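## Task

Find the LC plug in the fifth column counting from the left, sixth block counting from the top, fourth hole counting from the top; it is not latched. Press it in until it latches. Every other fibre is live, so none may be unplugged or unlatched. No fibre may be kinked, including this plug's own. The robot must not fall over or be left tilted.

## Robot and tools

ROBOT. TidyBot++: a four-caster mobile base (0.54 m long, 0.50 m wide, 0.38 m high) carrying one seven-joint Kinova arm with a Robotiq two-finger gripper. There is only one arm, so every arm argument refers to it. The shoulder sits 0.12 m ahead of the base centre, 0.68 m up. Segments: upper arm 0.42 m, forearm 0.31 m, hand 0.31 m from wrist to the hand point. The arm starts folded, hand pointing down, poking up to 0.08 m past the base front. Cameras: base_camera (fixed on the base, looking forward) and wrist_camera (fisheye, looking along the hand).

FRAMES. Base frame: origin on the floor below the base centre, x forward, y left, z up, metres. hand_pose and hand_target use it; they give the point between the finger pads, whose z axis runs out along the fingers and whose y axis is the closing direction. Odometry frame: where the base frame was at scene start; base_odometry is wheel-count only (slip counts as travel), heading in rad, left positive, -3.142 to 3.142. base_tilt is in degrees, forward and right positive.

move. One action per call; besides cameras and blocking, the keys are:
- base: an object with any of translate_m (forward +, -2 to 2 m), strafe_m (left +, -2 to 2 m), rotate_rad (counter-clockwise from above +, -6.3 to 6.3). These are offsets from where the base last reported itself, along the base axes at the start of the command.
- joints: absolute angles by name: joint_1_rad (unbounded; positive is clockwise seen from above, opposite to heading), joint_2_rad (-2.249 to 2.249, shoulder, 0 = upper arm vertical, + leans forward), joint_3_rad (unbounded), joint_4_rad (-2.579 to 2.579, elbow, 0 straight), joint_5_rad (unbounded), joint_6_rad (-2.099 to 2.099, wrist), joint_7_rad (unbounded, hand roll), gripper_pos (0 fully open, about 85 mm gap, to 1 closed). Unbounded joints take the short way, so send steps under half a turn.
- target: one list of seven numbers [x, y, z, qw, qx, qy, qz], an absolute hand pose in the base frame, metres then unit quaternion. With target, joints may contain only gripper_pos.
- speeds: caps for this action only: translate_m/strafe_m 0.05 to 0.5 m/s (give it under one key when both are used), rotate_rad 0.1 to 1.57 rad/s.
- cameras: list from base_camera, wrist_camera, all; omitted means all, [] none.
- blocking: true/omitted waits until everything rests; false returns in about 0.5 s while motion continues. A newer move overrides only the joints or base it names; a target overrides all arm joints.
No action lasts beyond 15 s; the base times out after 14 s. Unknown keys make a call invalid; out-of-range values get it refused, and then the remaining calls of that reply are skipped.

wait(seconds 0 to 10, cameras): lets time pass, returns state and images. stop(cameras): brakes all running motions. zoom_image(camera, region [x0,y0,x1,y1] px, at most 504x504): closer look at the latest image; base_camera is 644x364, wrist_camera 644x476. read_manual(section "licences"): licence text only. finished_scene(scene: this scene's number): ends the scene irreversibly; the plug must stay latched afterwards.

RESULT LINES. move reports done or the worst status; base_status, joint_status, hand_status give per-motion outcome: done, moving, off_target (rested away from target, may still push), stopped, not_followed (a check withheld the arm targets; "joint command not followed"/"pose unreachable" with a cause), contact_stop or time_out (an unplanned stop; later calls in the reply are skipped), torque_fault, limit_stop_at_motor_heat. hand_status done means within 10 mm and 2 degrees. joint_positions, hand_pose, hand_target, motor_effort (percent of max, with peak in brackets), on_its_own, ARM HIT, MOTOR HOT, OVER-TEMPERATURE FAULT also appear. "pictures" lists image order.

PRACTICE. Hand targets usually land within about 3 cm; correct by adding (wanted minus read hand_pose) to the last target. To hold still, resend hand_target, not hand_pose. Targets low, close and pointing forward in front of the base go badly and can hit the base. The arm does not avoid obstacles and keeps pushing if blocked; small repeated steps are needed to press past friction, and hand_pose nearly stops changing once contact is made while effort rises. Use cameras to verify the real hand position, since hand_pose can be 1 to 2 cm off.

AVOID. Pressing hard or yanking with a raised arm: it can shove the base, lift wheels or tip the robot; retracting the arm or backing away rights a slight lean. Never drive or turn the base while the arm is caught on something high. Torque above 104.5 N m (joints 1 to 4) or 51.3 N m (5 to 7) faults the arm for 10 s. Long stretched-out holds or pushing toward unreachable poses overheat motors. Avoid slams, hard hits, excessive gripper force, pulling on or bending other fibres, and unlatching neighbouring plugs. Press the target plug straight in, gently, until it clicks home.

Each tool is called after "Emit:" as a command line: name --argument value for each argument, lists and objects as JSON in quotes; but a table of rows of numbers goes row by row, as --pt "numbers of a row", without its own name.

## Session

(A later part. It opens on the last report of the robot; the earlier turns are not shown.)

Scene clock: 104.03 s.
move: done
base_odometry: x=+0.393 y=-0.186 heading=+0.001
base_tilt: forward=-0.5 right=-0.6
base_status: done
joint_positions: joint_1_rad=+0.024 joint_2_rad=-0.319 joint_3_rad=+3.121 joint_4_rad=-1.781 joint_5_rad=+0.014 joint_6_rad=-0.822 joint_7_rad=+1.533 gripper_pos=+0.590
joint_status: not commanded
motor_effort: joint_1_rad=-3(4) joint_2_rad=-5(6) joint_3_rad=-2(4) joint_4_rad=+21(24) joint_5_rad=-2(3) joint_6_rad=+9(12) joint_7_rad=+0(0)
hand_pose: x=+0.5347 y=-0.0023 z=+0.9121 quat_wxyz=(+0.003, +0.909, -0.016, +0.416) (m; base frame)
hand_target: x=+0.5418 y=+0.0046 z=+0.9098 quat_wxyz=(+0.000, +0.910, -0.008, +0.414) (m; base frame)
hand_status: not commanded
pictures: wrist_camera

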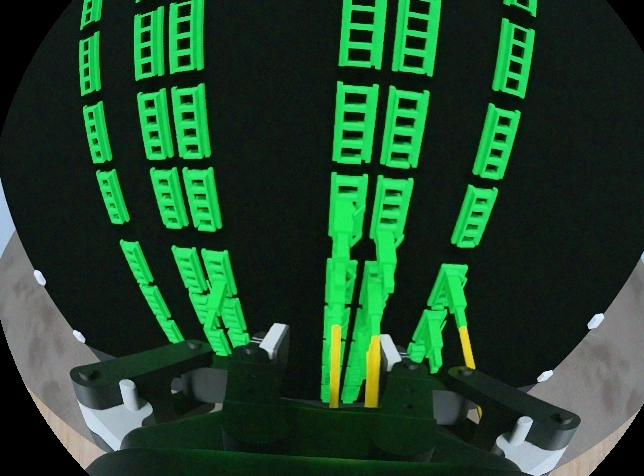

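Emit:
move --base '{"translate_m": 0.004}' --speeds '{"translate_m": 0.05}' --cameras '["wrist_camera"]'

Emit:
zoom_image --camera "wrist_camera" --region '[340, 310, 400, 370]'

Scene clock: 105.13 s.
move: done
base_odometry: x=+0.397 y=-0.185 heading=+0.001
base_tilt: forward=-0.4 right=-0.6
base_status: done
joint_positions: joint_1_rad=+0.024 joint_2_rad=-0.311 joint_3_rad=+3.123 joint_4_rad=-1.779 joint_5_rad=+0.014 joint_6_rad=-0.821 joint_7_rad=+1.533 gripper_pos=+0.590
joint_status: not commanded
motor_effort: joint_1_rad=-2(4) joint_2_rad=-7(10) joint_3_rad=-3(5) joint_4_rad=+20(24) joint_5_rad=-3(3) joint_6_rad=+6(13) joint_7_rad=+0(0)
hand_pose: x=+0.5372 y=-0.0034 z=+0.9097 quat_wxyz=(+0.003, +0.910, -0.017, +0.414) (m; base frame)
hand_target: x=+0.5418 y=+0.0046 z=+0.9098 quat_wxyz=(+0.000, +0.910, -0.008, +0.414) (m; base frame)
hand_status: not commanded
pictures: wrist_camera

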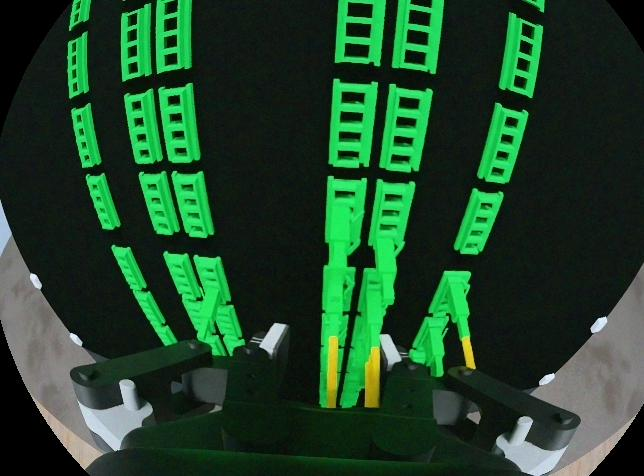

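Scaled by 8.400.

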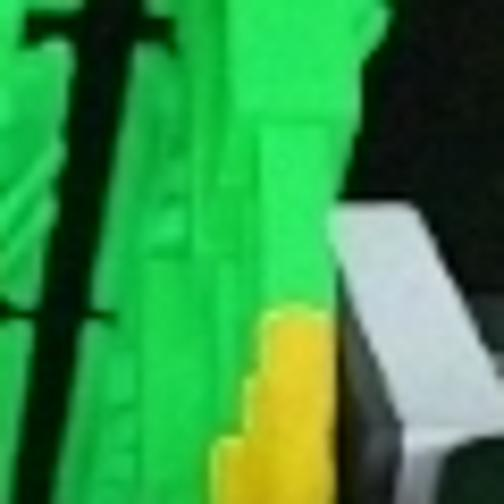

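Emit:
move --base '{"translate_m": -0.035}' --speeds '{"translate_m": 0.08}' --cameras '["wrist_camera"]'

Emit:
zoom_image --camera "wrist_camera" --region '[340, 270, 400, 330]'

Scene clock: 107.13 s.
move: done
base_odometry: x=+0.362 y=-0.186 heading=+0.001
base_tilt: forward=-0.4 right=-0.7
base_status: done
joint_positions: joint_1_rad=+0.023 joint_2_rad=-0.304 joint_3_rad=+3.121 joint_4_rad=-1.779 joint_5_rad=+0.014 joint_6_rad=-0.821 joint_7_rad=+1.533 gripper_pos=+0.590
joint_status: not commanded
motor_effort: joint_1_rad=+0(2) joint_2_rad=-9(11) joint_3_rad=+0(3) joint_4_rad=+21(21) joint_5_rad=+1(2) joint_6_rad=+7(7) joint_7_rad=+0(1)
hand_pose: x=+0.5387 y=-0.0018 z=+0.9071 quat_wxyz=(+0.002, +0.912, -0.015, +0.411) (m; base frame)
hand_target: x=+0.5418 y=+0.0046 z=+0.9098 quat_wxyz=(+0.000, +0.910, -0.008, +0.414) (m; base frame)
hand_status: not commanded
pictures: wrist_camera

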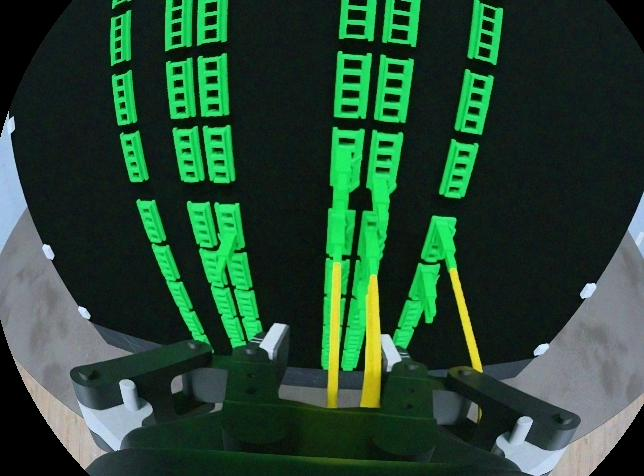

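Scaled by 8.400.

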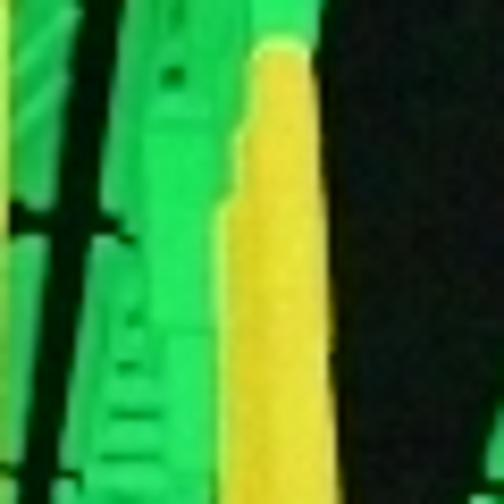

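Emit:
move --base '{"translate_m": -0.12}' --speeds '{"translate_m": 0.15}' --cameras '["wrist_camera"]'

Emit:
zoom_image --camera "wrist_camera" --region '[300, 120, 440, 260]'

Scene clock: 109.07 s.
move: done
base_odometry: x=+0.242 y=-0.185 heading=+0.001
base_tilt: forward=-0.4 right=-0.6
base_status: done
joint_positions: joint_1_rad=+0.023 joint_2_rad=-0.304 joint_3_rad=+3.121 joint_4_rad=-1.779 joint_5_rad=+0.014 joint_6_rad=-0.821 joint_7_rad=+1.533 gripper_pos=+0.590
joint_status: not commanded
motor_effort: joint_1_rad=+0(1) joint_2_rad=-9(13) joint_3_rad=+0(1) joint_4_rad=+21(22) joint_5_rad=+0(1) joint_6_rad=+6(7) joint_7_rad=+0(1)
hand_pose: x=+0.5389 y=-0.0018 z=+0.9068 quat_wxyz=(+0.002, +0.912, -0.015, +0.410) (m; base frame)
hand_target: x=+0.5418 y=+0.0046 z=+0.9098 quat_wxyz=(+0.000, +0.910, -0.008, +0.414) (m; base frame)
hand_status: not commanded
pictures: wrist_camera

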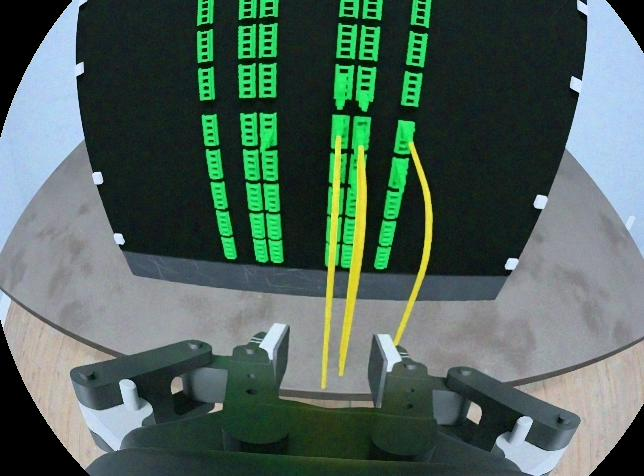

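Scaled by 3.600.

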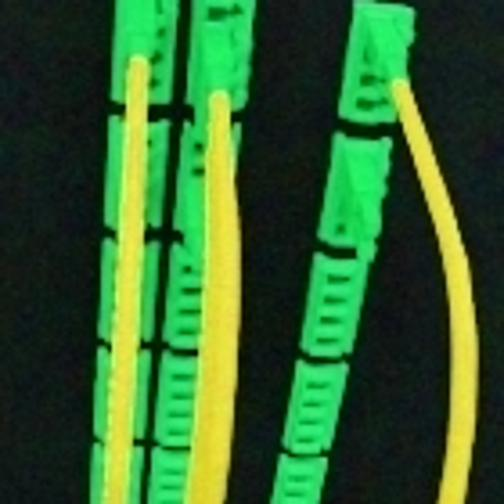

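Emit:
finished_scene --scene 1

The scene is finished: the task was done.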